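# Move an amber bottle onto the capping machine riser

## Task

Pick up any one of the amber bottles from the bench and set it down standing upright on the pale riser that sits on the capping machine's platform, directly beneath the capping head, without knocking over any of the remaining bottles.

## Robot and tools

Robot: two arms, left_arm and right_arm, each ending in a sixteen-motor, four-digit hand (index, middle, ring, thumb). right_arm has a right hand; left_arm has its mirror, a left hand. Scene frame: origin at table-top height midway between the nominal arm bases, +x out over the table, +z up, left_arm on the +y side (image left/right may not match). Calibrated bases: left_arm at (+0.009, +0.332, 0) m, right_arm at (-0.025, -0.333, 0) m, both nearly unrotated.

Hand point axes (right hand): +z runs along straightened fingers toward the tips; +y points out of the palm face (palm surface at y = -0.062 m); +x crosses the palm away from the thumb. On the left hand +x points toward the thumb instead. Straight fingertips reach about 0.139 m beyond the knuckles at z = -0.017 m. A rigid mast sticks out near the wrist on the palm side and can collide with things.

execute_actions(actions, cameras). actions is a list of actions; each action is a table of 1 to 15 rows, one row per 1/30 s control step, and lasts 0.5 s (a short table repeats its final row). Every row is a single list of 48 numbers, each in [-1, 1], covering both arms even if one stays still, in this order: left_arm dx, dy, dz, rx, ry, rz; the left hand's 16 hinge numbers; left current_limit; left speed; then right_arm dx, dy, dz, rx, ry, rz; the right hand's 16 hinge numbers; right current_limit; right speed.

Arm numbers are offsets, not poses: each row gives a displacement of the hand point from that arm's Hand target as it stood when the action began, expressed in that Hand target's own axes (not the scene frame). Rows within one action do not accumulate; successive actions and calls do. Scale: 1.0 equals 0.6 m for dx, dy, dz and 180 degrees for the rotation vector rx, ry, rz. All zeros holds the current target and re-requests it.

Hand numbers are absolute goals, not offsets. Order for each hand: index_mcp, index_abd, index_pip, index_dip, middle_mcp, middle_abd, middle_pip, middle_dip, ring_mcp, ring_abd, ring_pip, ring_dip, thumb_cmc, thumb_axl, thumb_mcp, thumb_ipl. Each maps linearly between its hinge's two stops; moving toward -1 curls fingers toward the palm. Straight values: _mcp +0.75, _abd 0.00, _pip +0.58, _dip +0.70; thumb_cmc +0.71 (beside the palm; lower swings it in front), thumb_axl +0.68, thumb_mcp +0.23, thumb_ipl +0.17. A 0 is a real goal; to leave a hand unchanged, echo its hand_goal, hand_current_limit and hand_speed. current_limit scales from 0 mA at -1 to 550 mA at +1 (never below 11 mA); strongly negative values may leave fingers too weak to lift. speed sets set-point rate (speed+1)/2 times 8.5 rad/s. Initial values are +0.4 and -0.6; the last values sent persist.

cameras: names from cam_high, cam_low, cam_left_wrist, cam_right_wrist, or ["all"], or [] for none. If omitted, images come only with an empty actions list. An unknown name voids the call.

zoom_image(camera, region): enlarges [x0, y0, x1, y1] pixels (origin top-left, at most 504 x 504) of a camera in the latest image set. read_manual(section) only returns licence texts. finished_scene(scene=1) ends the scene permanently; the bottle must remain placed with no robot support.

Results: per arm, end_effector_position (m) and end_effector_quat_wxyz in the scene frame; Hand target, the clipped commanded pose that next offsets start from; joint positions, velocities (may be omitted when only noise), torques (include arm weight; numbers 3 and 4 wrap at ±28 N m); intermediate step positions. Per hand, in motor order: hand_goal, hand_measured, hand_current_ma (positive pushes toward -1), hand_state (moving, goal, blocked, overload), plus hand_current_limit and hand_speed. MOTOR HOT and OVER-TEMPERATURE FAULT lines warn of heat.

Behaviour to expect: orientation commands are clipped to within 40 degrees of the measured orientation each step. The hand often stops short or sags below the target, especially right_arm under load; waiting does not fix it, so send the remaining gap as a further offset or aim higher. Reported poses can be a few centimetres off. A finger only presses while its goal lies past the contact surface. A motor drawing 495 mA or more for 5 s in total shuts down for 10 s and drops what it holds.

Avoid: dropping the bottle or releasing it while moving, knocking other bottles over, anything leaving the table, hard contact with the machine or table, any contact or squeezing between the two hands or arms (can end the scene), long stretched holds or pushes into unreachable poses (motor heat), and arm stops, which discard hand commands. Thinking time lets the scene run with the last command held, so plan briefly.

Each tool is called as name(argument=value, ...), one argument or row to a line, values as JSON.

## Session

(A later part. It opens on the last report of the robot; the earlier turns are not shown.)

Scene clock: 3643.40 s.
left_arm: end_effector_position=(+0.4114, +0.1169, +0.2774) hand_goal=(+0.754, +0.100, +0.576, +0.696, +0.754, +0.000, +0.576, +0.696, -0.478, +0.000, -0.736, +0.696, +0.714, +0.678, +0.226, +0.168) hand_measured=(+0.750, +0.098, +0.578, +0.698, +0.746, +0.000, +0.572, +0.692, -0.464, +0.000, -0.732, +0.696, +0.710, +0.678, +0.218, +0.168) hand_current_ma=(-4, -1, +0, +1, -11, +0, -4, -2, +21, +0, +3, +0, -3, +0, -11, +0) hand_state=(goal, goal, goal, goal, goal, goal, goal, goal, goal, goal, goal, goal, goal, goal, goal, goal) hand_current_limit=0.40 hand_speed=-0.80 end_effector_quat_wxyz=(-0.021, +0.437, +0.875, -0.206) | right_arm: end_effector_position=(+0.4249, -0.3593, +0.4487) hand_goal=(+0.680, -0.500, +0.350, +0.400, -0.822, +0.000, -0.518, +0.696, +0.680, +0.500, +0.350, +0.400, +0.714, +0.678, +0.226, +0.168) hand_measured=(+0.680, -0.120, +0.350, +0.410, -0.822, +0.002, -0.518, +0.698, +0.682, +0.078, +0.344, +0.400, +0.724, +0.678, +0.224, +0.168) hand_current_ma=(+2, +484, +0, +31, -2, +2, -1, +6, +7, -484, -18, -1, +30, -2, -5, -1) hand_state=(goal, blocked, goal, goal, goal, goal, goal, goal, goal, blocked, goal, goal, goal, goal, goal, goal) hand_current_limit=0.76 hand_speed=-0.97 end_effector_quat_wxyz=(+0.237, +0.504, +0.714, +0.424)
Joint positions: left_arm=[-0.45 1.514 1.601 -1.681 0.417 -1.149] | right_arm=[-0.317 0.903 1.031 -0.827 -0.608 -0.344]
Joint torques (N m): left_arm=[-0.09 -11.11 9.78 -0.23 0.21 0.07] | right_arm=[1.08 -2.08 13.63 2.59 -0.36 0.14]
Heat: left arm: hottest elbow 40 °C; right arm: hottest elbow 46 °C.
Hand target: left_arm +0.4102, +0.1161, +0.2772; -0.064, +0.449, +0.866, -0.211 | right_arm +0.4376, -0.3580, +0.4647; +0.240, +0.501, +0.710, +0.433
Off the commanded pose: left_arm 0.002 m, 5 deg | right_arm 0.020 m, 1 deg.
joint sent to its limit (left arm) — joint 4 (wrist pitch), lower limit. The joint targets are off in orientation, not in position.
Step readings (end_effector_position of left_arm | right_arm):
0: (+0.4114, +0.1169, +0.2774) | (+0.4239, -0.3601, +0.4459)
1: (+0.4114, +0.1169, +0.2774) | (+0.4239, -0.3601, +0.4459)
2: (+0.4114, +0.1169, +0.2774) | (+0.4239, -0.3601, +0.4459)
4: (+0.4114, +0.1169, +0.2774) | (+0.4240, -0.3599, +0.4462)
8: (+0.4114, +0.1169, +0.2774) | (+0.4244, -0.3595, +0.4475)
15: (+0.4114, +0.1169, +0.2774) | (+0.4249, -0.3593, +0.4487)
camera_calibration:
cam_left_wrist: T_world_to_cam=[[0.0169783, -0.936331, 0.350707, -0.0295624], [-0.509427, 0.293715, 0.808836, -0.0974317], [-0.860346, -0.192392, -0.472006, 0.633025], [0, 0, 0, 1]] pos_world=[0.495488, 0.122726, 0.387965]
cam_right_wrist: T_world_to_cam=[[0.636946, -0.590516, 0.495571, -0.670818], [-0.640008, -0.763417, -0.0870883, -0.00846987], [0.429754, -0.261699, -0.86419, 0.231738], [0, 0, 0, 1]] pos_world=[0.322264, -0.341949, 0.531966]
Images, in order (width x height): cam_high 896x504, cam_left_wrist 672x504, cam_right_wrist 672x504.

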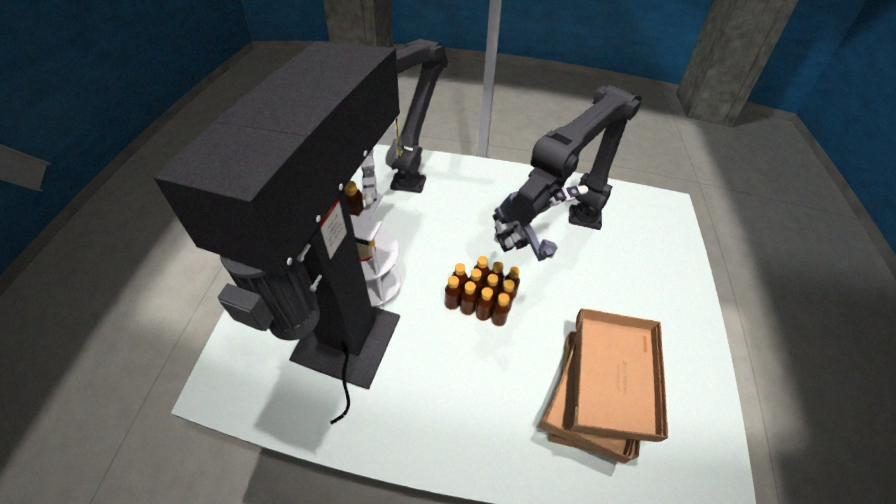

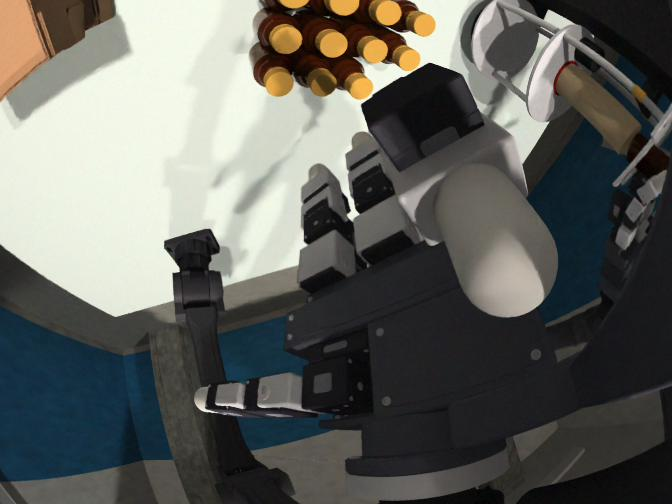

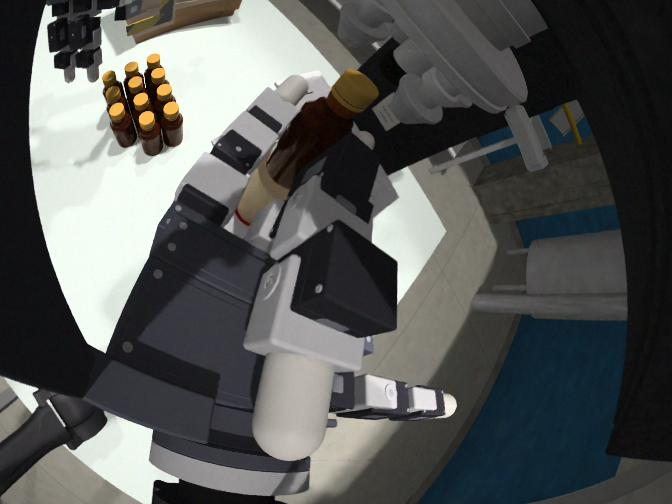

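execute_actions(
  actions=[
    [[0,0,0,0,0,0,0.754,0.1,0.576,0.696,0.754,0.0,0.576,0.696,-0.479,0,-0.737,0.696,0.714,0.678,0.226,0.168,0.4,-0.8,0.0012,-0.0079,-0.0011,0.002,0,0,0.69,-0.5,0.35,0.40,-0.822,0.0,-0.518,0.696,0.68,0.5,0.35,0.40,0.714,0.678,0.226,0.168,0.76,-0.97],[0,0,0,0,0,0,0.754,0.1,0.576,0.696,0.754,0.0,0.576,0.696,-0.479,0,-0.737,0.696,0.714,0.678,0.226,0.168,0.4,-0.8,0.0024,-0.0158,-0.0022,0.0039,0,0,0.7,-0.5,0.35,0.40,-0.822,0.0,-0.518,0.696,0.68,0.5,0.35,0.40,0.714,0.678,0.226,0.168,0.76,-0.97]],
  ],
  cameras=["cam_left_wrist", "cam_right_wrist", "cam_high"],
)

zoom_image(
  camera="cam_left_wrist",
  region=[615, 115, 651, 165],
)

zoom_image(
  camera="cam_high",
  region=[342, 178, 372, 218],
)

Scene clock: 3675.83 s.
left_arm: end_effector_position=(+0.4114, +0.1169, +0.2774) hand_goal=(+0.754, +0.100, +0.576, +0.696, +0.754, +0.000, +0.576, +0.696, -0.478, +0.000, -0.736, +0.696, +0.714, +0.678, +0.226, +0.168) hand_measured=(+0.750, +0.098, +0.578, +0.698, +0.746, +0.000, +0.572, +0.692, -0.464, +0.000, -0.732, +0.696, +0.710, +0.678, +0.218, +0.168) hand_current_ma=(-4, -1, +0, +1, -11, +0, -4, -2, +21, +0, +3, +0, -3, +0, -11, +0) hand_state=(goal, goal, goal, goal, goal, goal, goal, goal, goal, goal, goal, goal, goal, goal, goal, goal) hand_current_limit=0.40 hand_speed=-0.80 end_effector_quat_wxyz=(-0.021, +0.437, +0.875, -0.206) | right_arm: end_effector_position=(+0.4249, -0.3593, +0.4487) hand_goal=(+0.700, -0.500, +0.350, +0.400, -0.822, +0.000, -0.518, +0.696, +0.680, +0.500, +0.350, +0.400, +0.714, +0.678, +0.226, +0.168) hand_measured=(+0.684, -0.120, +0.350, +0.410, -0.822, +0.002, -0.518, +0.698, +0.684, +0.078, +0.344, +0.400, +0.724, +0.678, +0.224, +0.168) hand_current_ma=(-56, +484, +0, +31, -2, +2, -1, +6, +8, -484, -16, -1, +30, -2, -5, -1) hand_state=(goal, blocked, goal, goal, goal, goal, goal, goal, goal, blocked, goal, goal, goal, goal, goal, goal) hand_current_limit=0.76 hand_speed=-0.97 end_effector_quat_wxyz=(+0.237, +0.504, +0.714, +0.424)
Joint positions: left_arm=[-0.45 1.514 1.601 -1.681 0.417 -1.149] | right_arm=[-0.317 0.903 1.031 -0.827 -0.608 -0.344]
Joint torques (N m): left_arm=[0.5 -11.22 9.72 -0.23 0.23 0.1] | right_arm=[0.56 -3.14 12.11 2.04 -0.4 0.03]
Heat: left arm: hottest elbow 40 °C; right arm: hottest elbow 49 °C.
Hand target: left_arm +0.4102, +0.1161, +0.2772; -0.064, +0.449, +0.866, -0.211 | right_arm +0.4312, -0.3583, +0.4574; +0.237, +0.502, +0.713, +0.428
Off the commanded pose: left_arm 0.002 m, 5 deg | right_arm 0.011 m, 1 deg.
joint sent to its limit (left arm) — joint 4 (wrist pitch), lower limit. The joint targets are off in orientation, not in position.
Step readings (end_effector_position of left_arm | right_arm):
0: (+0.4114, +0.1169, +0.2774) | (+0.4249, -0.3593, +0.4487)
1: (+0.4114, +0.1169, +0.2774) | (+0.4249, -0.3593, +0.4487)
2: (+0.4114, +0.1169, +0.2774) | (+0.4249, -0.3593, +0.4487)
4: (+0.4114, +0.1169, +0.2774) | (+0.4249, -0.3593, +0.4487)
8: (+0.4114, +0.1169, +0.2774) | (+0.4249, -0.3593, +0.4487)
15: (+0.4114, +0.1169, +0.2774) | (+0.4249, -0.3593, +0.4487)
camera_calibration:
cam_left_wrist: T_world_to_cam=[[0.0169783, -0.936331, 0.350707, -0.0295624], [-0.509427, 0.293715, 0.808836, -0.0974317], [-0.860346, -0.192392, -0.472006, 0.633025], [0, 0, 0, 1]] pos_world=[0.495488, 0.122726, 0.387965]
cam_right_wrist: T_world_to_cam=[[0.636946, -0.590516, 0.495571, -0.670818], [-0.640008, -0.763417, -0.0870883, -0.00846987], [0.429754, -0.261699, -0.86419, 0.231738], [0, 0, 0, 1]] pos_world=[0.322264, -0.341949, 0.531966]
Images, in order (width x height): cam_high 896x504, cam_left_wrist 672x504, cam_right_wrist 672x504.

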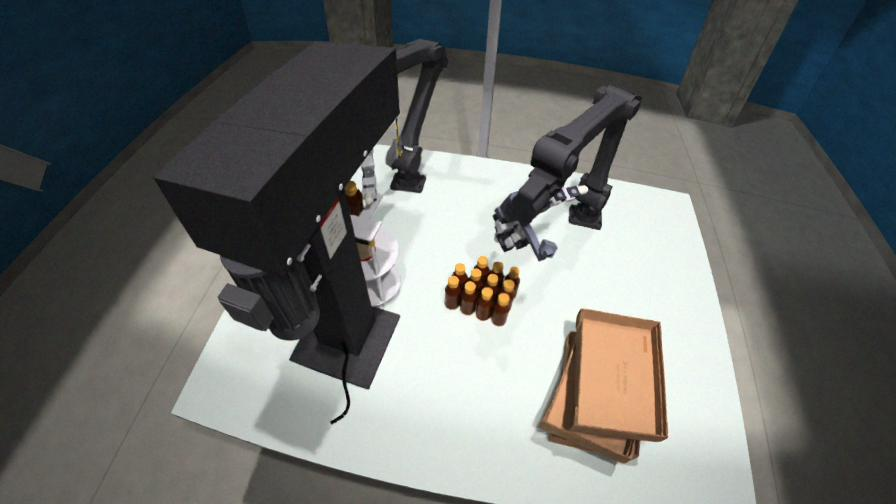

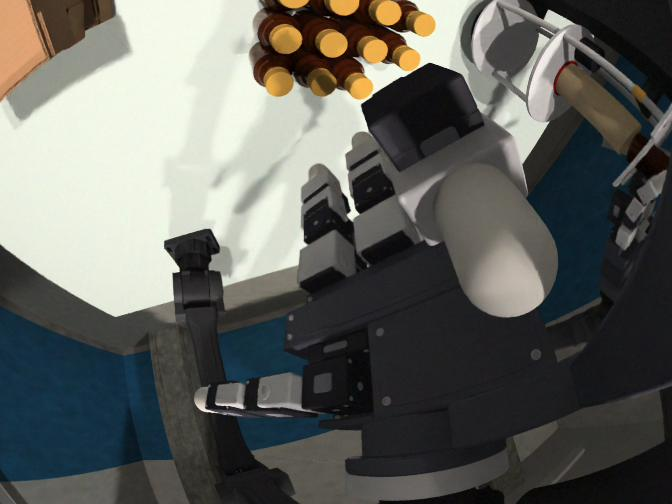

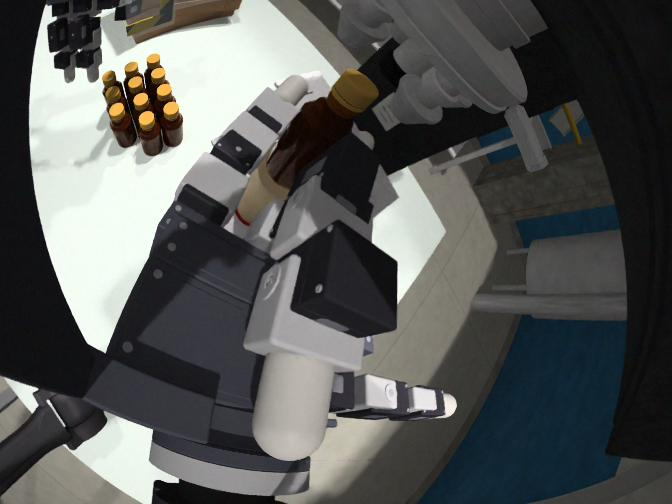

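Scaled by 10.080 from the camera's 672x504 image, which has a finer 960x720 frame.

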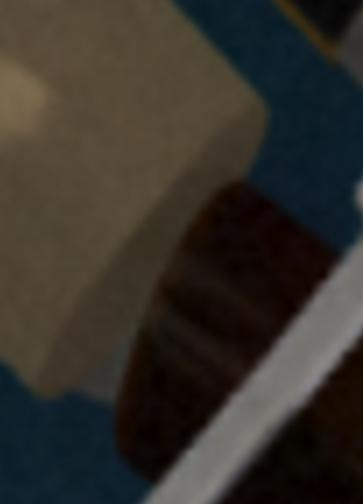

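Scaled by 12.600 from the camera's 896x504 image, which has a finer 1280x720 frame.

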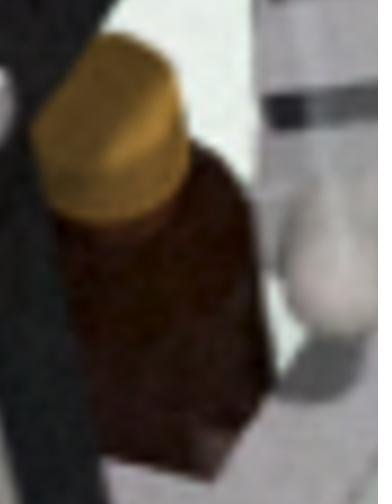

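execute_actions(
  actions=[
    [[0,0,0,0,0,0,0.754,0.1,0.576,0.696,0.754,0.0,0.576,0.696,-0.479,0,-0.737,0.696,0.714,0.678,0.226,0.168,0.4,-0.8,0,0,0,0,0,0,0.685,-0.5,0.42,0.40,-0.822,0.0,-0.518,0.696,0.68,0.5,0.41,0.40,0.714,0.678,0.226,0.168,0.76,-0.97]],
  ],
  cameras=["cam_left_wrist", "cam_right_wrist", "cam_high"],
)

zoom_image(
  camera="cam_left_wrist",
  region=[615, 115, 651, 165],
)

zoom_image(
  camera="cam_high",
  region=[342, 178, 372, 218],
)

Scene clock: 3702.57 s.
left_arm: end_effector_position=(+0.4114, +0.1169, +0.2774) hand_goal=(+0.754, +0.100, +0.576, +0.696, +0.754, +0.000, +0.576, +0.696, -0.478, +0.000, -0.736, +0.696, +0.714, +0.678, +0.226, +0.168) hand_measured=(+0.750, +0.098, +0.578, +0.698, +0.746, +0.000, +0.572, +0.692, -0.464, +0.000, -0.732, +0.696, +0.710, +0.678, +0.218, +0.168) hand_current_ma=(-4, -1, +0, +1, -11, +0, -4, -2, +21, +0, +3, +0, -3, +0, -11, +0) hand_state=(goal, goal, goal, goal, goal, goal, goal, goal, goal, goal, goal, goal, goal, goal, goal, goal) hand_current_limit=0.40 hand_speed=-0.80 end_effector_quat_wxyz=(-0.021, +0.437, +0.875, -0.206) | right_arm: end_effector_position=(+0.4249, -0.3593, +0.4487) hand_goal=(+0.686, -0.500, +0.420, +0.400, -0.822, +0.000, -0.518, +0.696, +0.680, +0.500, +0.410, +0.400, +0.714, +0.678, +0.226, +0.168) hand_measured=(+0.674, -0.120, +0.380, +0.410, -0.822, +0.002, -0.518, +0.698, +0.676, +0.078, +0.386, +0.398, +0.724, +0.678, +0.224, +0.168) hand_current_ma=(-40, +484, -140, +31, -2, +2, -1, +6, -8, -484, -76, -4, +30, -2, -5, -1) hand_state=(goal, blocked, blocked, goal, goal, goal, goal, goal, goal, blocked, blocked, goal, goal, goal, goal, goal) hand_current_limit=0.76 hand_speed=-0.97 end_effector_quat_wxyz=(+0.237, +0.504, +0.714, +0.424)
Joint positions: left_arm=[-0.45 1.514 1.601 -1.681 0.417 -1.149] | right_arm=[-0.317 0.903 1.031 -0.827 -0.608 -0.344]
Joint torques (N m): left_arm=[0.21 -11.34 9.58 -0.17 0.26 0.07] | right_arm=[0.56 -3.08 12.14 2.02 -0.39 0.02]
Heat: left arm: hottest elbow 40 °C; right arm: hottest elbow 48 °C.
Hand target: left_arm +0.4102, +0.1161, +0.2772; -0.064, +0.449, +0.866, -0.211 | right_arm +0.4312, -0.3583, +0.4574; +0.237, +0.502, +0.713, +0.428
Off the commanded pose: left_arm 0.002 m, 5 deg | right_arm 0.011 m, 1 deg.
joint sent to its limit (left arm) — joint 4 (wrist pitch), lower limit. The joint targets are off in orientation, not in position.
Step readings (end_effector_position of left_arm | right_arm):
0: (+0.4114, +0.1169, +0.2774) | (+0.4249, -0.3593, +0.4487)
1: (+0.4114, +0.1169, +0.2774) | (+0.4249, -0.3593, +0.4487)
2: (+0.4114, +0.1169, +0.2774) | (+0.4249, -0.3593, +0.4487)
4: (+0.4114, +0.1169, +0.2774) | (+0.4249, -0.3593, +0.4487)
8: (+0.4114, +0.1169, +0.2774) | (+0.4249, -0.3593, +0.4487)
15: (+0.4114, +0.1169, +0.2774) | (+0.4249, -0.3593, +0.4487)
camera_calibration:
cam_left_wrist: T_world_to_cam=[[0.0169783, -0.936331, 0.350707, -0.0295624], [-0.509427, 0.293715, 0.808836, -0.0974317], [-0.860346, -0.192392, -0.472006, 0.633025], [0, 0, 0, 1]] pos_world=[0.495488, 0.122726, 0.387965]
cam_right_wrist: T_world_to_cam=[[0.636946, -0.590516, 0.495571, -0.670818], [-0.640008, -0.763417, -0.0870883, -0.00846987], [0.429754, -0.261699, -0.86419, 0.231738], [0, 0, 0, 1]] pos_world=[0.322264, -0.341949, 0.531966]
Images, in order (width x height): cam_high 896x504, cam_left_wrist 672x504, cam_right_wrist 672x504.

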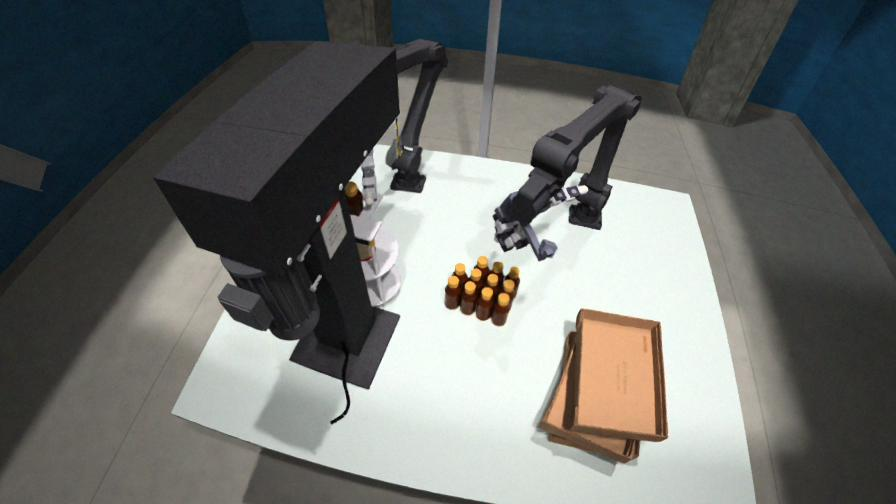

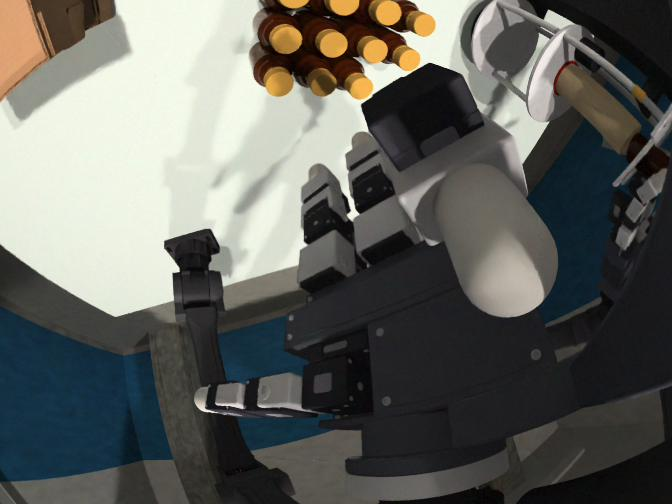

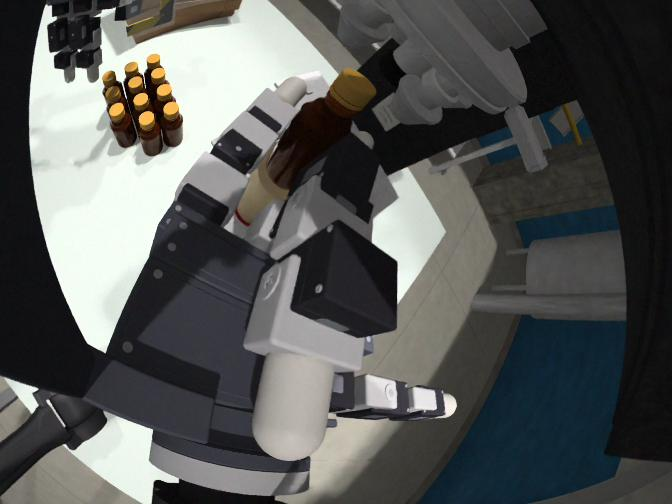

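Scaled by 10.080 from the camera's 672x504 image, which has a finer 960x720 frame.

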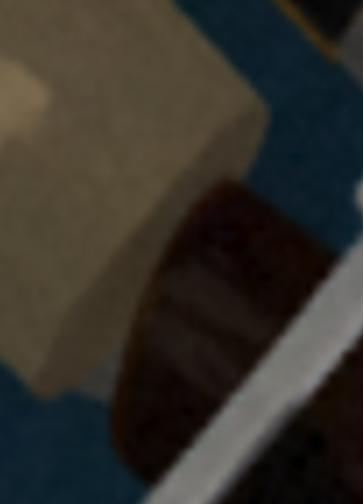

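Scaled by 12.600 from the camera's 896x504 image, which has a finer 1280x720 frame.

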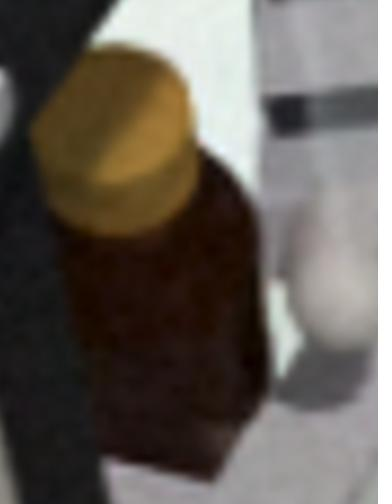

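execute_actions(
  actions=[
    [[0,0,0,0,0,0,0.754,0.1,0.576,0.696,0.754,0.0,0.576,0.696,-0.479,0,-0.737,0.696,0.714,0.678,0.226,0.168,0.4,-0.8,0,0,0,0,0,0,0.674,-0.30,0.38,0.40,-0.822,0.0,-0.518,0.696,0.676,0.26,0.386,0.40,0.714,0.678,0.226,0.168,0.4,-0.96],[0,0,0,0,0,0,0.754,0.1,0.576,0.696,0.754,0.0,0.576,0.696,-0.479,0,-0.737,0.696,0.714,0.678,0.226,0.168,0.4,-0.8,0,0,0,0,0,0,0.674,-0.16,0.38,0.40,-0.822,0.0,-0.518,0.696,0.676,0.12,0.386,0.40,0.714,0.678,0.226,0.168,0.4,-0.96]],
  ],
  cameras=["cam_left_wrist", "cam_high"],
)

zoom_image(
  camera="cam_left_wrist",
  region=[615, 115, 651, 165],
)

zoom_image(
  camera="cam_high",
  region=[342, 178, 372, 218],
)

Scene clock: 3743.77 s.
left_arm: end_effector_position=(+0.4114, +0.1169, +0.2774) hand_goal=(+0.754, +0.100, +0.576, +0.696, +0.754, +0.000, +0.576, +0.696, -0.478, +0.000, -0.736, +0.696, +0.714, +0.678, +0.226, +0.168) hand_measured=(+0.750, +0.098, +0.578, +0.698, +0.746, +0.000, +0.572, +0.692, -0.464, +0.000, -0.732, +0.696, +0.710, +0.678, +0.218, +0.168) hand_current_ma=(-4, -1, +0, +1, -11, +0, -4, -2, +21, +0, +3, +0, -3, +0, -11, +0) hand_state=(goal, goal, goal, goal, goal, goal, goal, goal, goal, goal, goal, goal, goal, goal, goal, goal) hand_current_limit=0.40 hand_speed=-0.80 end_effector_quat_wxyz=(-0.021, +0.437, +0.875, -0.206) | right_arm: end_effector_position=(+0.4249, -0.3593, +0.4487) hand_goal=(+0.674, -0.160, +0.380, +0.400, -0.822, +0.000, -0.518, +0.696, +0.676, +0.120, +0.386, +0.400, +0.714, +0.678, +0.226, +0.168) hand_measured=(+0.672, -0.114, +0.374, +0.410, -0.822, +0.002, -0.518, +0.698, +0.678, +0.072, +0.384, +0.398, +0.724, +0.678, +0.224, +0.168) hand_current_ma=(-7, +146, -13, +31, -2, +2, -1, +6, +5, -150, -5, -4, +30, -2, -5, -1) hand_state=(goal, blocked, goal, goal, goal, goal, goal, goal, goal, blocked, goal, goal, goal, goal, goal, goal) hand_current_limit=0.40 hand_speed=-0.96 end_effector_quat_wxyz=(+0.237, +0.504, +0.714, +0.424)
Joint positions: left_arm=[-0.45 1.514 1.601 -1.681 0.417 -1.149] | right_arm=[-0.317 0.903 1.031 -0.827 -0.608 -0.344]
Joint torques (N m): left_arm=[0.38 -10.93 9.76 -0.18 0.23 0.1] | right_arm=[0.56 -3.02 12.14 2.04 -0.4 0.03]
Heat: left arm: hottest elbow 40 °C; right arm: hottest elbow 47 °C.
Hand target: left_arm +0.4102, +0.1161, +0.2772; -0.064, +0.449, +0.866, -0.211 | right_arm +0.4312, -0.3583, +0.4574; +0.237, +0.502, +0.713, +0.429
Off the commanded pose: left_arm 0.002 m, 5 deg | right_arm 0.011 m, 1 deg.
joint sent to its limit (left arm) — joint 4 (wrist pitch), lower limit. The joint targets are off in orientation, not in position.
Step readings (end_effector_position of left_arm | right_arm):
0: (+0.4114, +0.1169, +0.2774) | (+0.4249, -0.3593, +0.4487)
1: (+0.4114, +0.1169, +0.2774) | (+0.4249, -0.3593, +0.4487)
2: (+0.4114, +0.1169, +0.2774) | (+0.4249, -0.3593, +0.4487)
4: (+0.4114, +0.1169, +0.2774) | (+0.4249, -0.3593, +0.4487)
8: (+0.4114, +0.1169, +0.2774) | (+0.4249, -0.3593, +0.4487)
15: (+0.4114, +0.1169, +0.2774) | (+0.4249, -0.3593, +0.4487)
camera_calibration:
cam_left_wrist: T_world_to_cam=[[0.0169783, -0.936331, 0.350707, -0.0295624], [-0.509427, 0.293715, 0.808836, -0.0974317], [-0.860346, -0.192392, -0.472006, 0.633025], [0, 0, 0, 1]] pos_world=[0.495488, 0.122726, 0.387965]
Images, in order (width x height): cam_high 896x504, cam_left_wrist 672x504.

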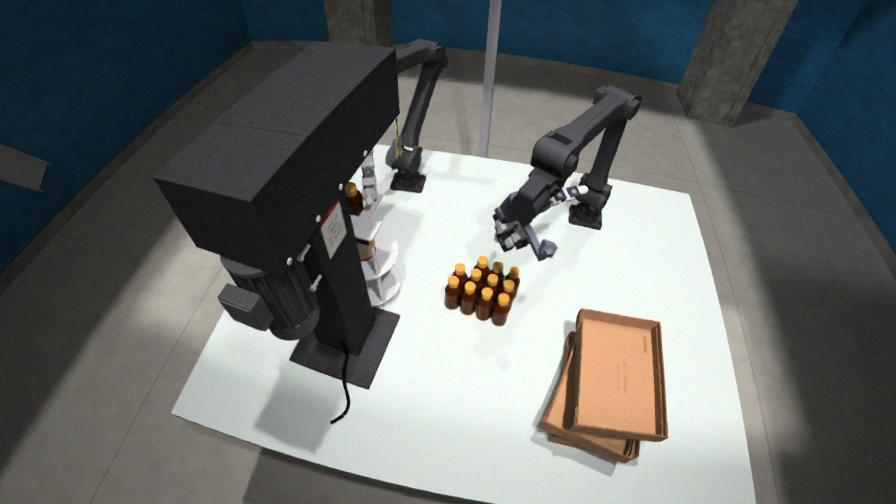

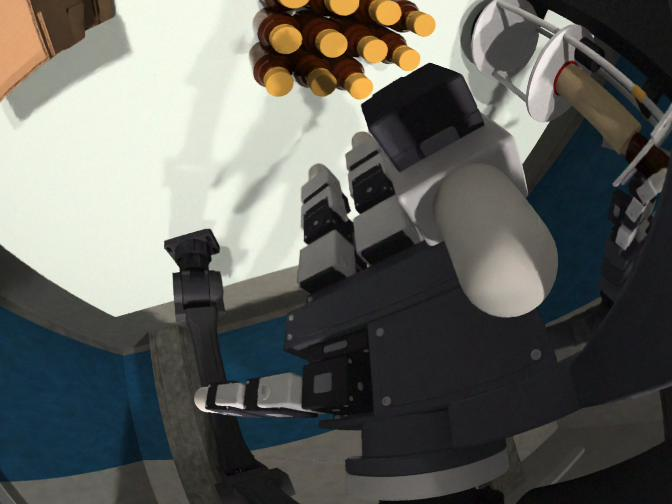

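Scaled by 10.080 from the camera's 672x504 image, which has a finer 960x720 frame.

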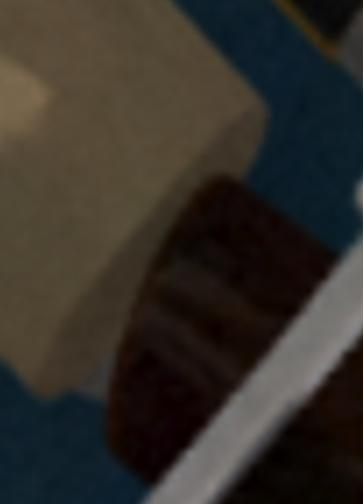

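Scaled by 12.600 from the camera's 896x504 image, which has a finer 1280x720 frame.

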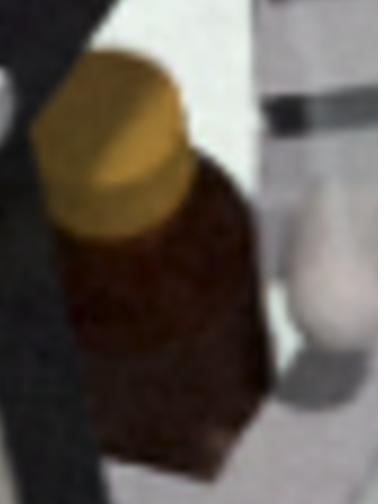

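execute_actions(
  actions=[
    [[0,0,0,0,0,0,0.754,0.1,0.576,0.696,0.754,0.0,0.576,0.696,-0.479,0,-0.737,0.696,0.714,0.678,0.226,0.168,0.4,-0.8,0,0,0,0,0,0,0.674,-0.13,0.38,0.40,-0.822,0.0,-0.518,0.696,0.676,0.09,0.386,0.40,0.714,0.678,0.226,0.168,0.4,-0.97]],
  ],
  cameras=["cam_left_wrist", "cam_high"],
)

zoom_image(
  camera="cam_left_wrist",
  region=[615, 115, 651, 165],
)

zoom_image(
  camera="cam_high",
  region=[342, 178, 372, 218],
)

Scene clock: 3765.70 s.
left_arm: end_effector_position=(+0.4114, +0.1169, +0.2774) hand_goal=(+0.754, +0.100, +0.576, +0.696, +0.754, +0.000, +0.576, +0.696, -0.478, +0.000, -0.736, +0.696, +0.714, +0.678, +0.226, +0.168) hand_measured=(+0.750, +0.098, +0.578, +0.698, +0.746, +0.000, +0.572, +0.692, -0.464, +0.000, -0.732, +0.696, +0.710, +0.678, +0.218, +0.168) hand_current_ma=(-4, -1, +0, +1, -11, +0, -4, -2, +21, +0, +3, +0, -3, +0, -11, +0) hand_state=(goal, goal, goal, goal, goal, goal, goal, goal, goal, goal, goal, goal, goal, goal, goal, goal) hand_current_limit=0.40 hand_speed=-0.80 end_effector_quat_wxyz=(-0.021, +0.437, +0.875, -0.206) | right_arm: end_effector_position=(+0.4249, -0.3593, +0.4487) hand_goal=(+0.674, -0.130, +0.380, +0.400, -0.822, +0.000, -0.518, +0.696, +0.676, +0.090, +0.386, +0.400, +0.714, +0.678, +0.226, +0.168) hand_measured=(+0.672, -0.110, +0.374, +0.410, -0.822, +0.002, -0.518, +0.698, +0.678, +0.068, +0.384, +0.398, +0.724, +0.678, +0.224, +0.168) hand_current_ma=(-7, +54, -13, +27, -2, +2, -1, +6, +5, -61, -5, -4, +30, -2, -5, -1) hand_state=(goal, goal, goal, goal, goal, goal, goal, goal, goal, blocked, goal, goal, goal, goal, goal, goal) hand_current_limit=0.40 hand_speed=-0.97 end_effector_quat_wxyz=(+0.237, +0.504, +0.714, +0.424)
Joint positions: left_arm=[-0.45 1.514 1.601 -1.681 0.417 -1.149] | right_arm=[-0.317 0.903 1.031 -0.827 -0.608 -0.344]
Joint torques (N m): left_arm=[0.32 -11.16 9.87 -0.16 0.25 0.05] | right_arm=[0.62 -3.08 12.14 2.06 -0.41 0.03]
Heat: left arm: hottest elbow 40 °C; right arm: hottest elbow 47 °C.
Hand target: left_arm +0.4102, +0.1161, +0.2772; -0.064, +0.449, +0.866, -0.211 | right_arm +0.4312, -0.3583, +0.4574; +0.237, +0.502, +0.713, +0.429
Off the commanded pose: left_arm 0.002 m, 5 deg | right_arm 0.011 m, 1 deg.
joint sent to its limit (left arm) — joint 4 (wrist pitch), lower limit. The joint targets are off in orientation, not in position.
Step readings (end_effector_position of left_arm | right_arm):
0: (+0.4114, +0.1169, +0.2774) | (+0.4249, -0.3593, +0.4487)
1: (+0.4114, +0.1169, +0.2774) | (+0.4249, -0.3593, +0.4487)
2: (+0.4114, +0.1169, +0.2774) | (+0.4249, -0.3593, +0.4487)
4: (+0.4114, +0.1169, +0.2774) | (+0.4249, -0.3593, +0.4487)
8: (+0.4114, +0.1169, +0.2774) | (+0.4249, -0.3593, +0.4487)
15: (+0.4114, +0.1169, +0.2774) | (+0.4249, -0.3593, +0.4487)
camera_calibration:
cam_left_wrist: T_world_to_cam=[[0.0169783, -0.936331, 0.350707, -0.0295624], [-0.509427, 0.293715, 0.808836, -0.0974317], [-0.860346, -0.192392, -0.472006, 0.633025], [0, 0, 0, 1]] pos_world=[0.495488, 0.122726, 0.387965]
Images, in order (width x height): cam_high 896x504, cam_left_wrist 672x504.

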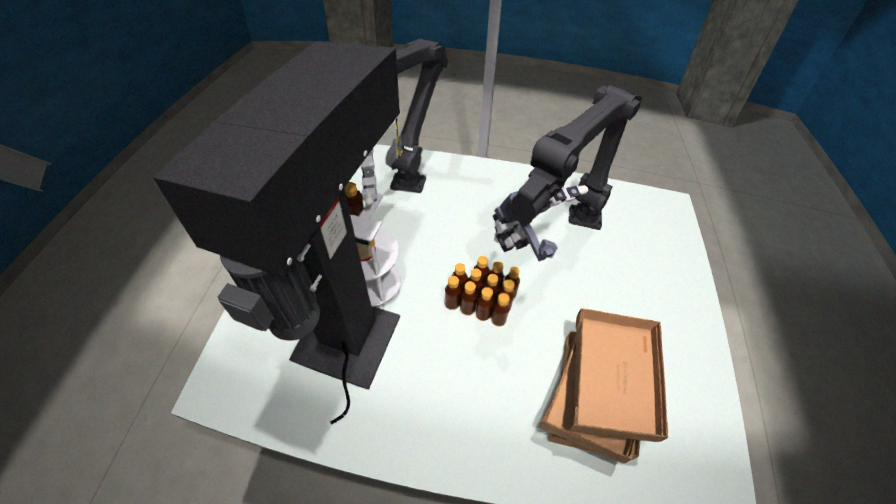

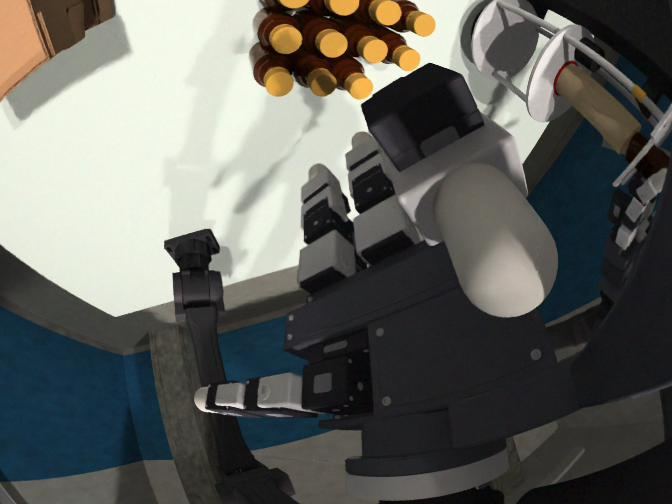

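Scaled by 10.080 from the camera's 672x504 image, which has a finer 960x720 frame.

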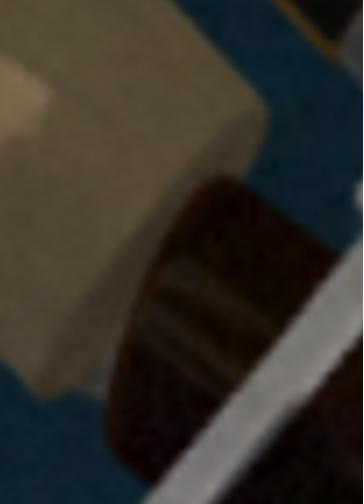

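Scaled by 12.600 from the camera's 896x504 image, which has a finer 1280x720 frame.

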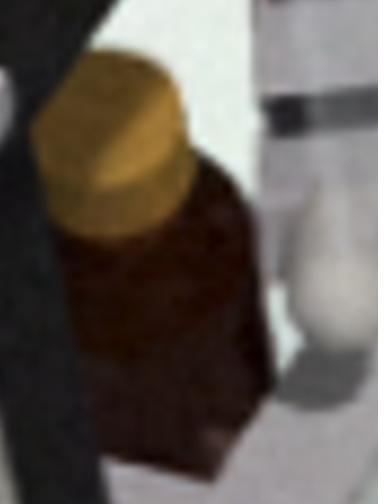

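execute_actions(
  actions=[
    [[0,0,0,0,0,0,0.754,0.1,0.576,0.696,0.754,0.0,0.576,0.696,-0.479,0,-0.737,0.696,0.714,0.678,0.226,0.168,0.4,-0.8,0,0,0,0,0,0,0.674,-0.112,0.38,0.40,-0.822,0.0,-0.518,0.696,0.676,0.072,0.386,0.40,0.714,0.678,0.226,0.168,0.4,-0.98]],
  ],
  cameras=["cam_left_wrist", "cam_high"],
)

zoom_image(
  camera="cam_left_wrist",
  region=[615, 115, 651, 165],
)

zoom_image(
  camera="cam_high",
  region=[342, 178, 372, 218],
)

Scene clock: 3769.97 s.
left_arm: end_effector_position=(+0.4114, +0.1169, +0.2774) hand_goal=(+0.754, +0.100, +0.576, +0.696, +0.754, +0.000, +0.576, +0.696, -0.478, +0.000, -0.736, +0.696, +0.714, +0.678, +0.226, +0.168) hand_measured=(+0.750, +0.098, +0.578, +0.698, +0.746, +0.000, +0.572, +0.692, -0.464, +0.000, -0.732, +0.696, +0.710, +0.678, +0.218, +0.168) hand_current_ma=(-4, -1, +0, +1, -11, +0, -4, -2, +21, +0, +3, +0, -3, +0, -11, +0) hand_state=(goal, goal, goal, goal, goal, goal, goal, goal, goal, goal, goal, goal, goal, goal, goal, goal) hand_current_limit=0.40 hand_speed=-0.80 end_effector_quat_wxyz=(-0.021, +0.437, +0.875, -0.206) | right_arm: end_effector_position=(+0.4249, -0.3593, +0.4487) hand_goal=(+0.674, -0.112, +0.380, +0.400, -0.822, +0.000, -0.518, +0.696, +0.676, +0.072, +0.386, +0.400, +0.714, +0.678, +0.226, +0.168) hand_measured=(+0.672, -0.108, +0.374, +0.408, -0.822, +0.002, -0.518, +0.698, +0.678, +0.064, +0.384, +0.398, +0.724, +0.678, +0.224, +0.168) hand_current_ma=(-7, +6, -13, +21, -2, +2, -1, +6, +7, -18, -5, -4, +30, -2, -5, -1) hand_state=(goal, goal, goal, goal, goal, goal, goal, goal, goal, goal, goal, goal, goal, goal, goal, goal) hand_current_limit=0.40 hand_speed=-0.98 end_effector_quat_wxyz=(+0.237, +0.504, +0.714, +0.424)
Joint positions: left_arm=[-0.45 1.514 1.601 -1.681 0.417 -1.149] | right_arm=[-0.317 0.903 1.031 -0.827 -0.608 -0.344]
Joint torques (N m): left_arm=[0.32 -10.81 9.68 -0.24 0.27 0.08] | right_arm=[0.5 -3.08 12.12 2.02 -0.41 0.04]
Heat: left arm: hottest elbow 40 °C; right arm: hottest elbow 47 °C.
Hand target: left_arm +0.4102, +0.1161, +0.2772; -0.064, +0.449, +0.866, -0.211 | right_arm +0.4312, -0.3583, +0.4574; +0.237, +0.502, +0.713, +0.429
Off the commanded pose: left_arm 0.002 m, 5 deg | right_arm 0.011 m, 1 deg.
joint sent to its limit (left arm) — joint 4 (wrist pitch), lower limit. The joint targets are off in orientation, not in position.
Step readings (end_effector_position of left_arm | right_arm):
0: (+0.4114, +0.1169, +0.2774) | (+0.4249, -0.3593, +0.4487)
1: (+0.4114, +0.1169, +0.2774) | (+0.4249, -0.3593, +0.4487)
2: (+0.4114, +0.1169, +0.2774) | (+0.4249, -0.3593, +0.4487)
4: (+0.4114, +0.1169, +0.2774) | (+0.4249, -0.3593, +0.4487)
8: (+0.4114, +0.1169, +0.2774) | (+0.4249, -0.3593, +0.4487)
15: (+0.4114, +0.1169, +0.2774) | (+0.4249, -0.3593, +0.4487)
camera_calibration:
cam_left_wrist: T_world_to_cam=[[0.0169783, -0.936331, 0.350707, -0.0295624], [-0.509427, 0.293715, 0.808836, -0.0974317], [-0.860346, -0.192392, -0.472006, 0.633025], [0, 0, 0, 1]] pos_world=[0.495488, 0.122726, 0.387965]
Images, in order (width x height): cam_high 896x504, cam_left_wrist 672x504.

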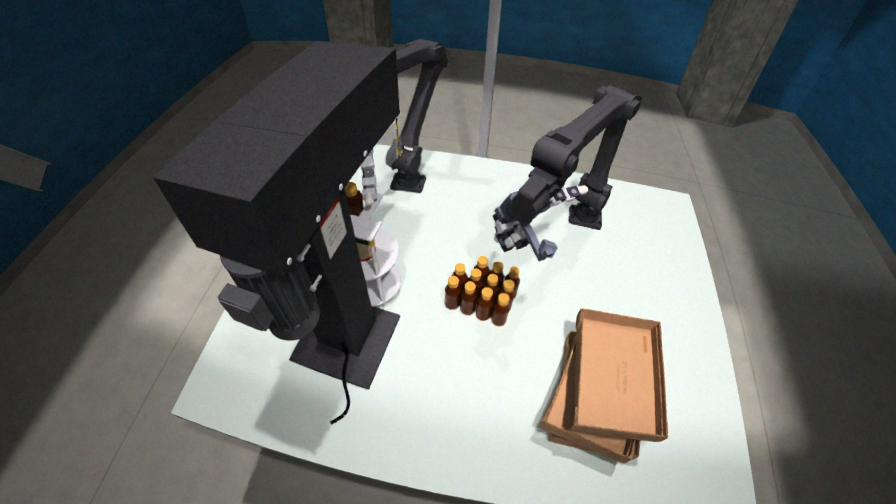

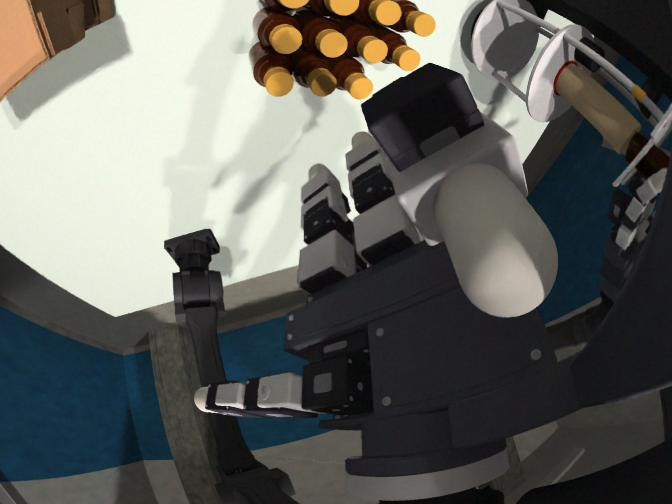

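Scaled by 10.080 from the camera's 672x504 image, which has a finer 960x720 frame.

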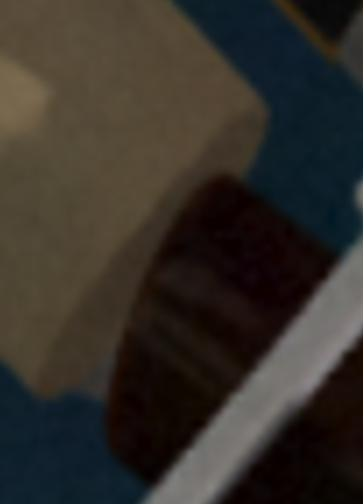

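Scaled by 12.600 from the camera's 896x504 image, which has a finer 1280x720 frame.

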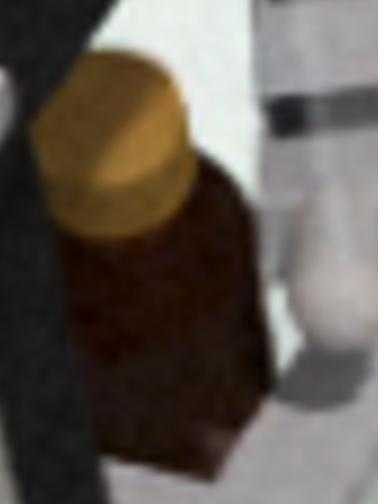

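execute_actions(
  actions=[
    [[0,0,0,0,0,0,0.754,0.1,0.576,0.696,0.754,0.0,0.576,0.696,-0.479,0,-0.737,0.696,0.714,0.678,0.226,0.168,0.4,-0.8,0,0,0,0,0,0,0.674,-0.1,0.38,0.40,-0.822,0.0,-0.518,0.696,0.676,0.06,0.386,0.40,0.714,0.678,0.226,0.168,0.4,-0.98]],
  ],
  cameras=["cam_left_wrist","cam_high"],
)

Scene clock: 3784.43 s.
left_arm: end_effector_position=(+0.4114, +0.1169, +0.2774) hand_goal=(+0.754, +0.100, +0.576, +0.696, +0.754, +0.000, +0.576, +0.696, -0.478, +0.000, -0.736, +0.696, +0.714, +0.678, +0.226, +0.168) hand_measured=(+0.750, +0.098, +0.578, +0.698, +0.746, +0.000, +0.572, +0.692, -0.464, +0.000, -0.732, +0.696, +0.710, +0.678, +0.218, +0.168) hand_current_ma=(-4, -1, +0, +1, -11, +0, -4, -2, +21, +0, +3, +0, -3, +0, -11, +0) hand_state=(goal, goal, goal, goal, goal, goal, goal, goal, goal, goal, goal, goal, goal, goal, goal, goal) hand_current_limit=0.40 hand_speed=-0.80 end_effector_quat_wxyz=(-0.021, +0.437, +0.875, -0.206) | right_arm: end_effector_position=(+0.4249, -0.3593, +0.4487) hand_goal=(+0.674, -0.100, +0.380, +0.400, -0.822, +0.000, -0.518, +0.696, +0.676, +0.060, +0.386, +0.400, +0.714, +0.678, +0.226, +0.168) hand_measured=(+0.670, -0.108, +0.374, +0.404, -0.822, +0.002, -0.518, +0.698, +0.682, +0.060, +0.384, +0.398, +0.724, +0.678, +0.224, +0.168) hand_current_ma=(-8, -20, -14, +12, -2, +2, -1, +6, +16, -2, -3, -4, +30, -2, -5, -1) hand_state=(goal, goal, goal, goal, goal, goal, goal, goal, goal, goal, goal, goal, goal, goal, goal, goal) hand_current_limit=0.40 hand_speed=-0.98 end_effector_quat_wxyz=(+0.237, +0.504, +0.714, +0.424)
Joint positions: left_arm=[-0.45 1.514 1.601 -1.681 0.417 -1.149] | right_arm=[-0.317 0.903 1.031 -0.827 -0.608 -0.344]
Joint torques (N m): left_arm=[0.44 -11.46 9.74 -0.13 0.24 0.09] | right_arm=[0.67 -2.96 12.11 2.04 -0.4 0.03]
Heat: left arm: hottest elbow 40 °C; right arm: hottest elbow 46 °C.
Hand target: left_arm +0.4102, +0.1161, +0.2772; -0.064, +0.449, +0.866, -0.211 | right_arm +0.4312, -0.3583, +0.4574; +0.237, +0.502, +0.713, +0.429
Off the commanded pose: left_arm 0.002 m, 5 deg | right_arm 0.011 m, 1 deg.
joint sent to its limit (left arm) — joint 4 (wrist pitch), lower limit. The joint targets are off in orientation, not in position.
Step readings (end_effector_position of left_arm | right_arm):
0: (+0.4114, +0.1169, +0.2774) | (+0.4249, -0.3593, +0.4487)
1: (+0.4114, +0.1169, +0.2774) | (+0.4249, -0.3593, +0.4487)
2: (+0.4114, +0.1169, +0.2774) | (+0.4249, -0.3593, +0.4487)
4: (+0.4114, +0.1169, +0.2774) | (+0.4249, -0.3593, +0.4487)
8: (+0.4114, +0.1169, +0.2774) | (+0.4249, -0.3593, +0.4487)
15: (+0.4114, +0.1169, +0.2774) | (+0.4249, -0.3593, +0.4487)
camera_calibration:
cam_left_wrist: T_world_to_cam=[[0.0169783, -0.936331, 0.350707, -0.0295624], [-0.509427, 0.293715, 0.808836, -0.0974317], [-0.860346, -0.192392, -0.472006, 0.633025], [0, 0, 0, 1]] pos_world=[0.495488, 0.122726, 0.387965]
Images, in order (width x height): cam_high 896x504, cam_left_wrist 672x504.

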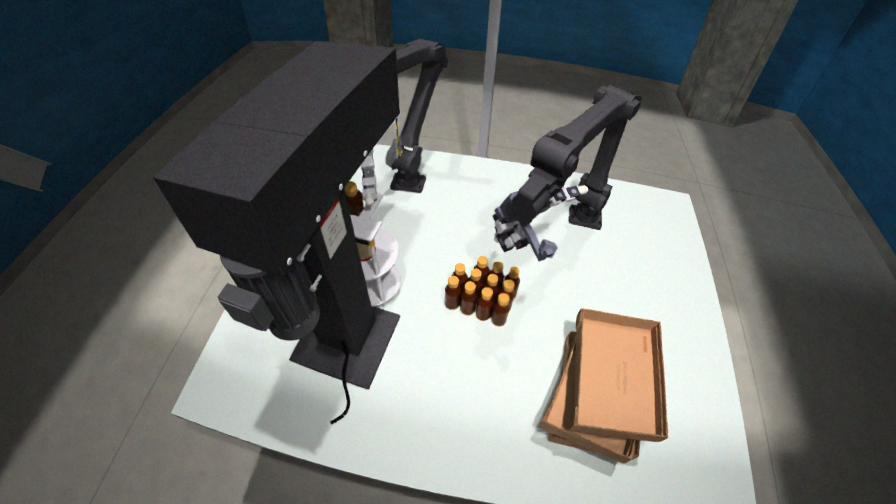

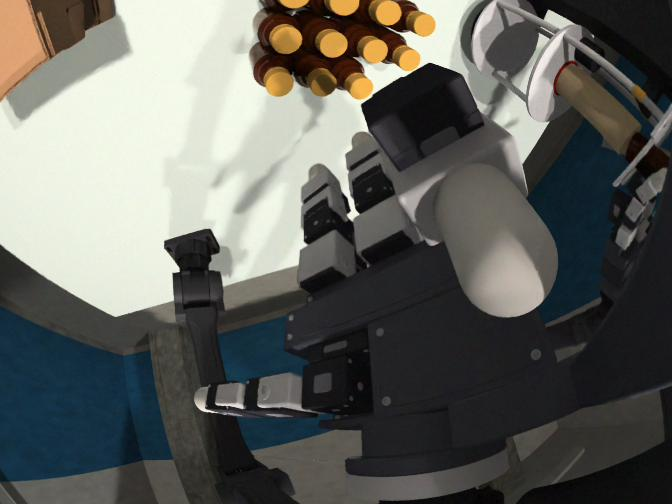

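execute_actions(
  actions=[
    [[0,0,0,0,0,0,0.754,0.1,0.576,0.696,0.754,0.0,0.576,0.696,-0.479,0,-0.737,0.696,0.714,0.678,0.226,0.168,0.4,-0.8,0,0,0,0,0,0,0.674,-0.085,0.38,0.40,-0.822,0.0,-0.518,0.696,0.676,0.047,0.386,0.40,0.714,0.678,0.226,0.168,0.4,-0.98]],
  ],
  cameras=["cam_left_wrist","cam_high"],
)

zoom_image(
  camera="cam_left_wrist",
  region=[612, 110, 672, 200],
)

zoom_image(
  camera="cam_high",
  region=[338, 172, 386, 228],
)

Scene clock: 3788.10 s.
left_arm: end_effector_position=(+0.4114, +0.1169, +0.2774) hand_goal=(+0.754, +0.100, +0.576, +0.696, +0.754, +0.000, +0.576, +0.696, -0.478, +0.000, -0.736, +0.696, +0.714, +0.678, +0.226, +0.168) hand_measured=(+0.750, +0.098, +0.578, +0.698, +0.746, +0.000, +0.572, +0.692, -0.464, +0.000, -0.732, +0.696, +0.710, +0.678, +0.218, +0.168) hand_current_ma=(-4, -1, +0, +1, -11, +0, -4, -2, +21, +0, +3, +0, -3, +0, -11, +0) hand_state=(goal, goal, goal, goal, goal, goal, goal, goal, goal, goal, goal, goal, goal, goal, goal, goal) hand_current_limit=0.40 hand_speed=-0.80 end_effector_quat_wxyz=(-0.021, +0.437, +0.875, -0.206) | right_arm: end_effector_position=(+0.4249, -0.3594, +0.4487) hand_goal=(+0.674, -0.084, +0.380, +0.400, -0.822, +0.000, -0.518, +0.696, +0.676, +0.048, +0.386, +0.400, +0.714, +0.678, +0.226, +0.168) hand_measured=(+0.670, -0.106, +0.374, +0.404, -0.822, +0.002, -0.518, +0.698, +0.682, +0.050, +0.386, +0.398, +0.724, +0.678, +0.224, +0.168) hand_current_ma=(-9, -61, -14, +10, -2, +2, -1, +6, +19, +5, -1, -4, +30, -2, -5, -1) hand_state=(goal, blocked, goal, goal, goal, goal, goal, goal, goal, goal, goal, goal, goal, goal, goal, goal) hand_current_limit=0.40 hand_speed=-0.98 end_effector_quat_wxyz=(+0.237, +0.504, +0.714, +0.424)
Joint positions: left_arm=[-0.45 1.514 1.601 -1.681 0.417 -1.149] | right_arm=[-0.317 0.903 1.031 -0.827 -0.608 -0.344]
Joint torques (N m): left_arm=[0.38 -10.93 9.83 -0.21 0.23 0.09] | right_arm=[0.62 -3.08 12.12 2.04 -0.41 0.03]
Heat: left arm: hottest elbow 40 °C; right arm: hottest elbow 46 °C.
Hand target: left_arm +0.4102, +0.1161, +0.2772; -0.064, +0.449, +0.866, -0.211 | right_arm +0.4312, -0.3584, +0.4574; +0.237, +0.503, +0.713, +0.428
Off the commanded pose: left_arm 0.002 m, 5 deg | right_arm 0.011 m, 1 deg.
joint sent to its limit (left arm) — joint 4 (wrist pitch), lower limit. The joint targets are off in orientation, not in position.
Step readings (end_effector_position of left_arm | right_arm):
0: (+0.4114, +0.1169, +0.2774) | (+0.4249, -0.3593, +0.4487)
1: (+0.4114, +0.1169, +0.2774) | (+0.4249, -0.3593, +0.4487)
2: (+0.4114, +0.1169, +0.2774) | (+0.4249, -0.3593, +0.4487)
4: (+0.4114, +0.1169, +0.2774) | (+0.4249, -0.3593, +0.4487)
8: (+0.4114, +0.1169, +0.2774) | (+0.4249, -0.3594, +0.4487)
15: (+0.4114, +0.1169, +0.2774) | (+0.4249, -0.3594, +0.4487)
camera_calibration:
cam_left_wrist: T_world_to_cam=[[0.0169783, -0.936331, 0.350707, -0.0295624], [-0.509427, 0.293715, 0.808836, -0.0974317], [-0.860346, -0.192392, -0.472006, 0.633025], [0, 0, 0, 1]] pos_world=[0.495488, 0.122726, 0.387965]
Images, in order (width x height): cam_high 896x504, cam_left_wrist 672x504.

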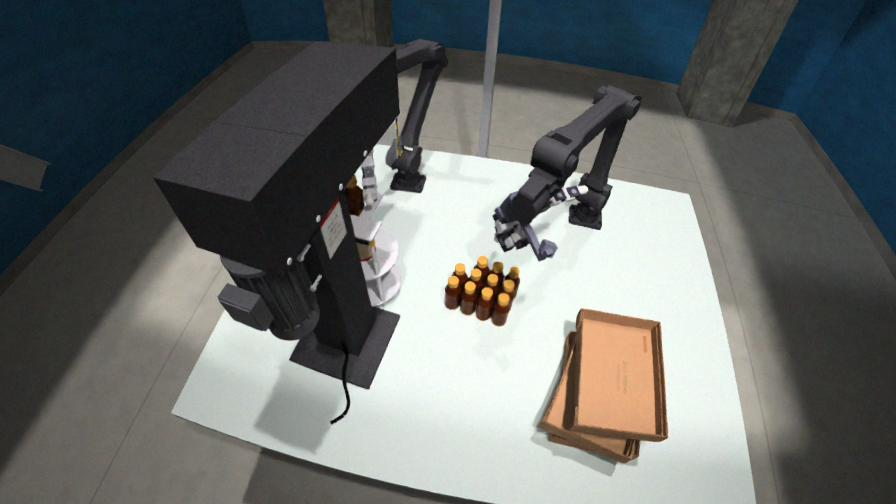

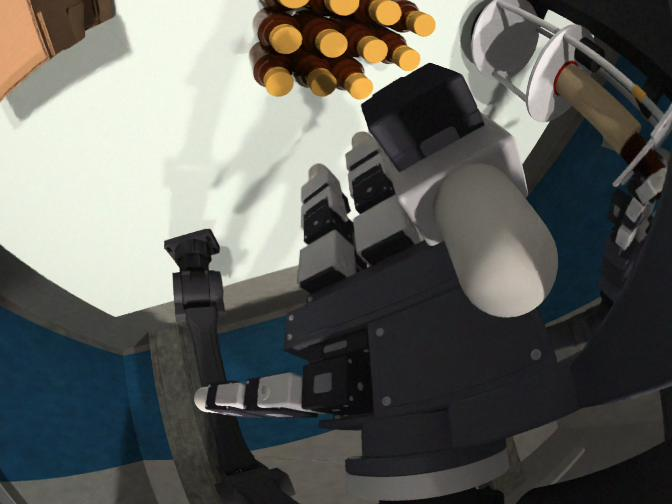

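Scaled by 5.600 from the camera's 672x504 image, which has a finer 960x720 frame.

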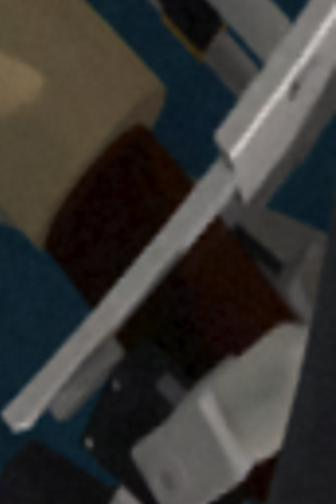

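Scaled by 9.000 from the camera's 896x504 image, which has a finer 1280x720 frame.

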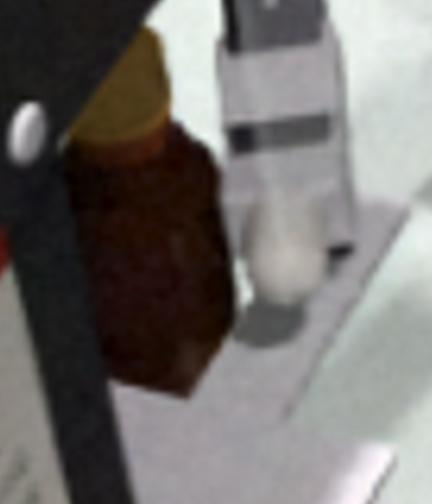

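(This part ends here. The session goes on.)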